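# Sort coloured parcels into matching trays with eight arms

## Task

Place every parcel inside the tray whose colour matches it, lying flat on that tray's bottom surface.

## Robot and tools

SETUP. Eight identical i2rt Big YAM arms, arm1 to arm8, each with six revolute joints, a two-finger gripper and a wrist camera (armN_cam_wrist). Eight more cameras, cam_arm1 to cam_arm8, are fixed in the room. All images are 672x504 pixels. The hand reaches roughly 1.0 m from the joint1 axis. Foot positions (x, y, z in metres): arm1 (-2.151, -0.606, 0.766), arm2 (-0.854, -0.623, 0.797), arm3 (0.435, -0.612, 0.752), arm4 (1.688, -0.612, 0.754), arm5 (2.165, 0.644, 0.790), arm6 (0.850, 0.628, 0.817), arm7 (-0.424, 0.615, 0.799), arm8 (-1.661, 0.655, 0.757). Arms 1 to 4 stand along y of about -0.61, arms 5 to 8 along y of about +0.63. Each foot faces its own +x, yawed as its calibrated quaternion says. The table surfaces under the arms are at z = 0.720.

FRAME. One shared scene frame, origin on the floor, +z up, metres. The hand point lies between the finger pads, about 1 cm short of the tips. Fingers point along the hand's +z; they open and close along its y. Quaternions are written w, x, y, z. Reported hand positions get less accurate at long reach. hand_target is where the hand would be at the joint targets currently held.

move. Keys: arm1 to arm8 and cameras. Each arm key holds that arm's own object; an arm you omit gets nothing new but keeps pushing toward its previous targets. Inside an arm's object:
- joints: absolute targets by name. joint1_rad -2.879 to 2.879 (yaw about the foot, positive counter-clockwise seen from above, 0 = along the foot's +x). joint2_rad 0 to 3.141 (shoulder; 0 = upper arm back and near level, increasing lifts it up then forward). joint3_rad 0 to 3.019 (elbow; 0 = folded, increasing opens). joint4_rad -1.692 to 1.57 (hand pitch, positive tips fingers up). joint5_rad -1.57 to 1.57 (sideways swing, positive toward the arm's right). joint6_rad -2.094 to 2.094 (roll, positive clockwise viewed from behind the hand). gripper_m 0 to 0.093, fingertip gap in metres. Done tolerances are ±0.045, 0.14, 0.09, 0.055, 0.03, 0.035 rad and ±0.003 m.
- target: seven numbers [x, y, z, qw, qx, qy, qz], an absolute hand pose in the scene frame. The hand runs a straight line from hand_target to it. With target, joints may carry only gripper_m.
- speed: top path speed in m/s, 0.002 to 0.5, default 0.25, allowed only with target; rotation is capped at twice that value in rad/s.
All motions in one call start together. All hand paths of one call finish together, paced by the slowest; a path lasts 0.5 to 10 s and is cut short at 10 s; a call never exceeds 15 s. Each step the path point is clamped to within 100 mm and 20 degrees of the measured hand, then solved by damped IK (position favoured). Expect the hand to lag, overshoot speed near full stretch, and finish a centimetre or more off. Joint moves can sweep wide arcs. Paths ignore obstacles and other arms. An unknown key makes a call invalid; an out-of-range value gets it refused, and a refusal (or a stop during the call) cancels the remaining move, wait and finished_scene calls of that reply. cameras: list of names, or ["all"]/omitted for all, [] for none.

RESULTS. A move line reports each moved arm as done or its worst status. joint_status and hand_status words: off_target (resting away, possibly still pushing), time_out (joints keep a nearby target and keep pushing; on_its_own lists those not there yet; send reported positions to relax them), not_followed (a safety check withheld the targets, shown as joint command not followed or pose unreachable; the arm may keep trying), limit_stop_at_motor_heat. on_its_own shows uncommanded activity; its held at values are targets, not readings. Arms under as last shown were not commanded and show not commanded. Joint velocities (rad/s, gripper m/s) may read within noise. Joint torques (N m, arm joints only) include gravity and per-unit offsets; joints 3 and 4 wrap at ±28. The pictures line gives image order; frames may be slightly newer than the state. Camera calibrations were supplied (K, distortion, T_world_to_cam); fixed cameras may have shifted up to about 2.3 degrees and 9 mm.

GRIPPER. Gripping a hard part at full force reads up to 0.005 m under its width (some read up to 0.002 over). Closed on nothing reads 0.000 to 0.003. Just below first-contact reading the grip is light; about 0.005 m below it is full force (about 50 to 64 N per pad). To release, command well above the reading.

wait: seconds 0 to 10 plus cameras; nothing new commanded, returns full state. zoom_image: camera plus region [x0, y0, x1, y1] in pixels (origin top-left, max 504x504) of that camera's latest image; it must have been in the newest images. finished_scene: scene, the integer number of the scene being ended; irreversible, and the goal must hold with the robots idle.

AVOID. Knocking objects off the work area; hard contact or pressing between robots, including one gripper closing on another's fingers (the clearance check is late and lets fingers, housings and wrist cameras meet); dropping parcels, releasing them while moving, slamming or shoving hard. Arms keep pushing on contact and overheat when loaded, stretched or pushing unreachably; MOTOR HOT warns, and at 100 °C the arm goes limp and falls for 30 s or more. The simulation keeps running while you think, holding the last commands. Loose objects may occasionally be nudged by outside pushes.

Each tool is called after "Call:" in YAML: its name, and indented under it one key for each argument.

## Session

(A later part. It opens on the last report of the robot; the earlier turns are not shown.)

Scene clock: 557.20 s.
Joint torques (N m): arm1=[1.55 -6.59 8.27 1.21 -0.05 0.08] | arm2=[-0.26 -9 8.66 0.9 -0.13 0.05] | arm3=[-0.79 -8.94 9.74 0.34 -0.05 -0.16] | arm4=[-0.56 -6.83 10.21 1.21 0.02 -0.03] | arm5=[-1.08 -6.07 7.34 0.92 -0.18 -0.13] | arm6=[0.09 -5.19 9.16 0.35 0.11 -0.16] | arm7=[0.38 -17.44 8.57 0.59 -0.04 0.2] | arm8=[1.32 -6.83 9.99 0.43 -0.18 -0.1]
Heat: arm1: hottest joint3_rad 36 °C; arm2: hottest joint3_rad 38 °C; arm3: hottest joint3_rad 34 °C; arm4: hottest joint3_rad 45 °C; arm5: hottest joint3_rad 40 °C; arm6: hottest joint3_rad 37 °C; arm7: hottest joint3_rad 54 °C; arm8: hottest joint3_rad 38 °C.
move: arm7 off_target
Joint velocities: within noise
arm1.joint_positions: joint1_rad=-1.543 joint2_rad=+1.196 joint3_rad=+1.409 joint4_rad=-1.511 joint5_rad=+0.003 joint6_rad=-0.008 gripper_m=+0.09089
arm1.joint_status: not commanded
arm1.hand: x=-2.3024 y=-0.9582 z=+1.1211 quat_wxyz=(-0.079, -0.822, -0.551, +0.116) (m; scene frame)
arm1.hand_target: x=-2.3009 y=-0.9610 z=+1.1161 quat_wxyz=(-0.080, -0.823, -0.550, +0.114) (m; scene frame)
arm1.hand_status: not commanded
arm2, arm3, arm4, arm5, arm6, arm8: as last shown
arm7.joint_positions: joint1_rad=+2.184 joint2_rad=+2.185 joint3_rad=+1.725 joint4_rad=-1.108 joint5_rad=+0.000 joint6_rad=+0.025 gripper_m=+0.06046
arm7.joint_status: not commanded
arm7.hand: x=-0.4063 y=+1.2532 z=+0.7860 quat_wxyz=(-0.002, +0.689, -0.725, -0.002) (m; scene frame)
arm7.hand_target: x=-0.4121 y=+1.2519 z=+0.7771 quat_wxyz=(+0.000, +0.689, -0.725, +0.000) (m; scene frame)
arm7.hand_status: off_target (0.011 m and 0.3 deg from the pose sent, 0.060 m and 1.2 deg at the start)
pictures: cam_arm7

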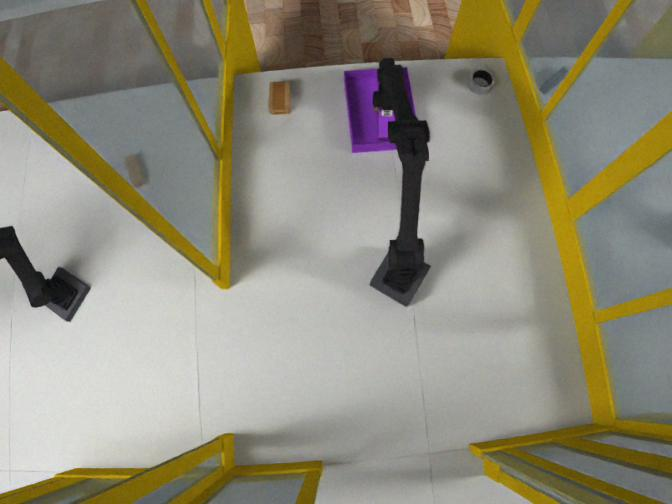

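Call:
move:
  arm7: {"joints":{"gripper_m":0.091}}
  cameras: []

Call:
move:
  arm7: {"target":[-0.406,1.252,0.93,0,0.6884,-0.7254,0],"speed":0.4}
  cameras: []

Call:
move:
  arm7: {"joints":{"joint1_rad":1.8,"joint2_rad":1.2,"joint3_rad":1.4,"joint4_rad":-1.5,"joint5_rad":0,"joint6_rad":0}}
  cameras: ["cam_arm7"]

Call:
zoom_image:
  camera: "cam_arm7"
  region: [320, 40, 460, 170]

Scene clock: 565.57 s.
Joint torques (N m): arm1=[1.73 -6.89 8.21 1.21 -0.03 0.07] | arm2=[-0.26 -9 8.68 0.88 -0.13 0.05] | arm3=[-0.73 -8.94 9.73 0.32 -0.05 -0.15] | arm4=[-0.56 -6.83 10.22 1.21 0.02 -0.03] | arm5=[-1.61 -6.48 7.47 0.83 -0.18 -0.15] | arm6=[0.15 -5.19 9.13 0.35 0.11 -0.16] | arm7=[0.5 -17.26 8.54 0.55 -0.02 0.2] | arm8=[1.55 -6.89 10.02 0.42 -0.19 -0.11]
Heat: arm1: hottest joint3_rad 36 °C; arm2: hottest joint3_rad 38 °C; arm3: hottest joint3_rad 34 °C; arm4: hottest joint3_rad 45 °C; arm5: hottest joint3_rad 40 °C; arm6: hottest joint3_rad 37 °C; arm7: hottest joint3_rad 52 °C; arm8: hottest joint3_rad 38 °C.
move: arm7 done
Joint velocities: within noise
arm1, arm2, arm3, arm5, arm6, arm8: as last shown
arm4.joint_positions: joint1_rad=-1.880 joint2_rad=+1.202 joint3_rad=+1.404 joint4_rad=-1.511 joint5_rad=-0.002 joint6_rad=+0.008 gripper_m=+0.09090
arm4.joint_status: not commanded
arm4.hand: x=+1.9235 y=-0.9176 z=+1.1014 quat_wxyz=(-0.115, -0.446, -0.885, +0.064) (m; scene frame)
arm4.hand_target: x=+1.9228 y=-0.9199 z=+1.1010 quat_wxyz=(-0.118, -0.444, -0.886, +0.068) (m; scene frame)
arm4.hand_status: not commanded
arm7.joint_positions: joint1_rad=+2.184 joint2_rad=+2.185 joint3_rad=+1.725 joint4_rad=-1.108 joint5_rad=+0.000 joint6_rad=+0.025 gripper_m=+0.09084
arm7.joint_status: all done
arm7.hand: x=-0.4063 y=+1.2532 z=+0.7860 quat_wxyz=(-0.002, +0.689, -0.725, -0.002) (m; scene frame)
arm7.hand_target: x=-0.4121 y=+1.2519 z=+0.7771 quat_wxyz=(+0.000, +0.689, -0.725, +0.000) (m; scene frame)
arm7.hand_status: not commanded
pictures: none
No camera images: "cameras" was empty.

Scene clock: 566.97 s.
Joint torques (N m): arm1=[1.49 -6.83 8.24 1.26 -0.03 0.08] | arm2=[-0.21 -9 8.66 0.88 -0.13 0.05] | arm3=[-0.67 -8.94 9.73 0.32 -0.05 -0.17] | arm4=[-0.56 -6.89 10.21 1.21 0.02 -0.03] | arm5=[-0.91 -6.18 7.47 0.92 -0.19 -0.18] | arm6=[0.21 -5.19 9.13 0.36 0.11 -0.16] | arm7=[-0.26 -16.03 14.46 -0.2 -0.03 0.12] | arm8=[1.32 -6.83 9.98 0.38 -0.19 -0.1]
Heat: arm1: hottest joint3_rad 36 °C; arm2: hottest joint3_rad 38 °C; arm3: hottest joint3_rad 34 °C; arm4: hottest joint3_rad 45 °C; arm5: hottest joint3_rad 40 °C; arm6: hottest joint3_rad 37 °C; arm7: hottest joint3_rad 53 °C; arm8: hottest joint3_rad 38 °C.
move: arm7 off_target
Joint velocities: within noise
arm1, arm2, arm3, arm4, arm5, arm6, arm8: as last shown
arm7.joint_positions: joint1_rad=+2.184 joint2_rad=+2.041 joint3_rad=+1.857 joint4_rad=-1.411 joint5_rad=+0.000 joint6_rad=+0.025 gripper_m=+0.09093
arm7.joint_status: not commanded
arm7.hand: x=-0.4067 y=+1.2378 z=+0.9224 quat_wxyz=(+0.008, +0.689, -0.725, +0.007) (m; scene frame)
arm7.hand_target: x=-0.4061 y=+1.2513 z=+0.9301 quat_wxyz=(+0.000, +0.688, -0.725, +0.000) (m; scene frame)
arm7.hand_status: off_target (0.016 m and 1.2 deg from the pose sent, 0.144 m and 0.3 deg at the start; pose on its path clipped on 6 of 42 steps)
pictures: none
No camera images: "cameras" was empty.

Scene clock: 568.67 s.
Joint torques (N m): arm1=[2.08 -6.36 8.2 1.11 -0.02 0.07] | arm2=[-0.21 -9 8.68 0.9 -0.13 0.05] | arm3=[-0.67 -8.94 9.73 0.34 -0.04 -0.15] | arm4=[-0.56 -6.83 10.21 1.21 0.02 -0.03] | arm5=[-1.55 -5.48 7.42 0.72 -0.22 -0.15] | arm6=[0.15 -5.19 9.13 0.36 0.11 -0.16] | arm7=[-0.26 -6.83 9.47 0.24 -0.13 0.04] | arm8=[1.49 -6.83 9.95 0.42 -0.18 -0.1]
Heat: arm1: hottest joint3_rad 36 °C; arm2: hottest joint3_rad 38 °C; arm3: hottest joint3_rad 34 °C; arm4: hottest joint3_rad 45 °C; arm5: hottest joint3_rad 40 °C; arm6: hottest joint3_rad 37 °C; arm7: hottest joint3_rad 52 °C; arm8: hottest joint3_rad 38 °C.
move: arm7 done
Joint velocities: within noise
arm1, arm2, arm3, arm4, arm5, arm6, arm8: as last shown
arm7.joint_positions: joint1_rad=+1.799 joint2_rad=+1.192 joint3_rad=+1.411 joint4_rad=-1.491 joint5_rad=+0.001 joint6_rad=+0.009 gripper_m=+0.09093
arm7.joint_status: all done
arm7.hand: x=-0.2669 y=+0.9714 z=+1.1556 quat_wxyz=(-0.125, +0.538, -0.830, -0.083) (m; scene frame)
arm7.hand_target: x=-0.2682 y=+0.9695 z=+1.1470 quat_wxyz=(-0.113, +0.543, -0.829, -0.075) (m; scene frame)
arm7.hand_status: not commanded
pictures: cam_arm7

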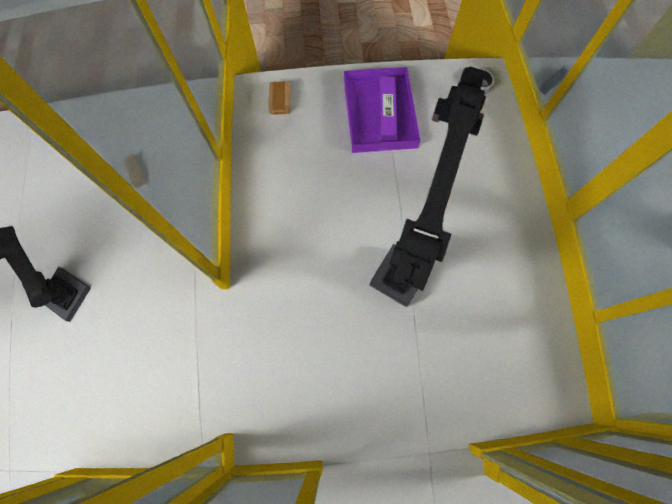

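Scaled by 3.600.

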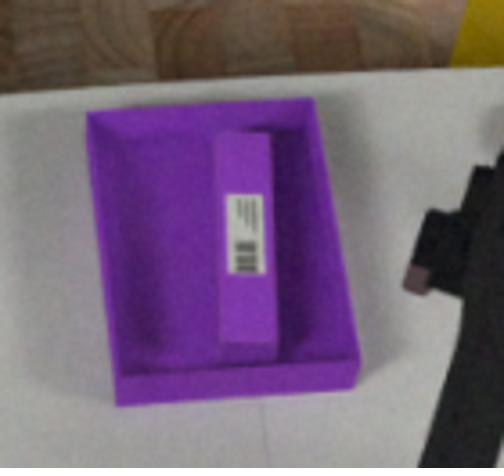

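Call:
finished_scene:
  scene: 2

The scene is finished: the task was done.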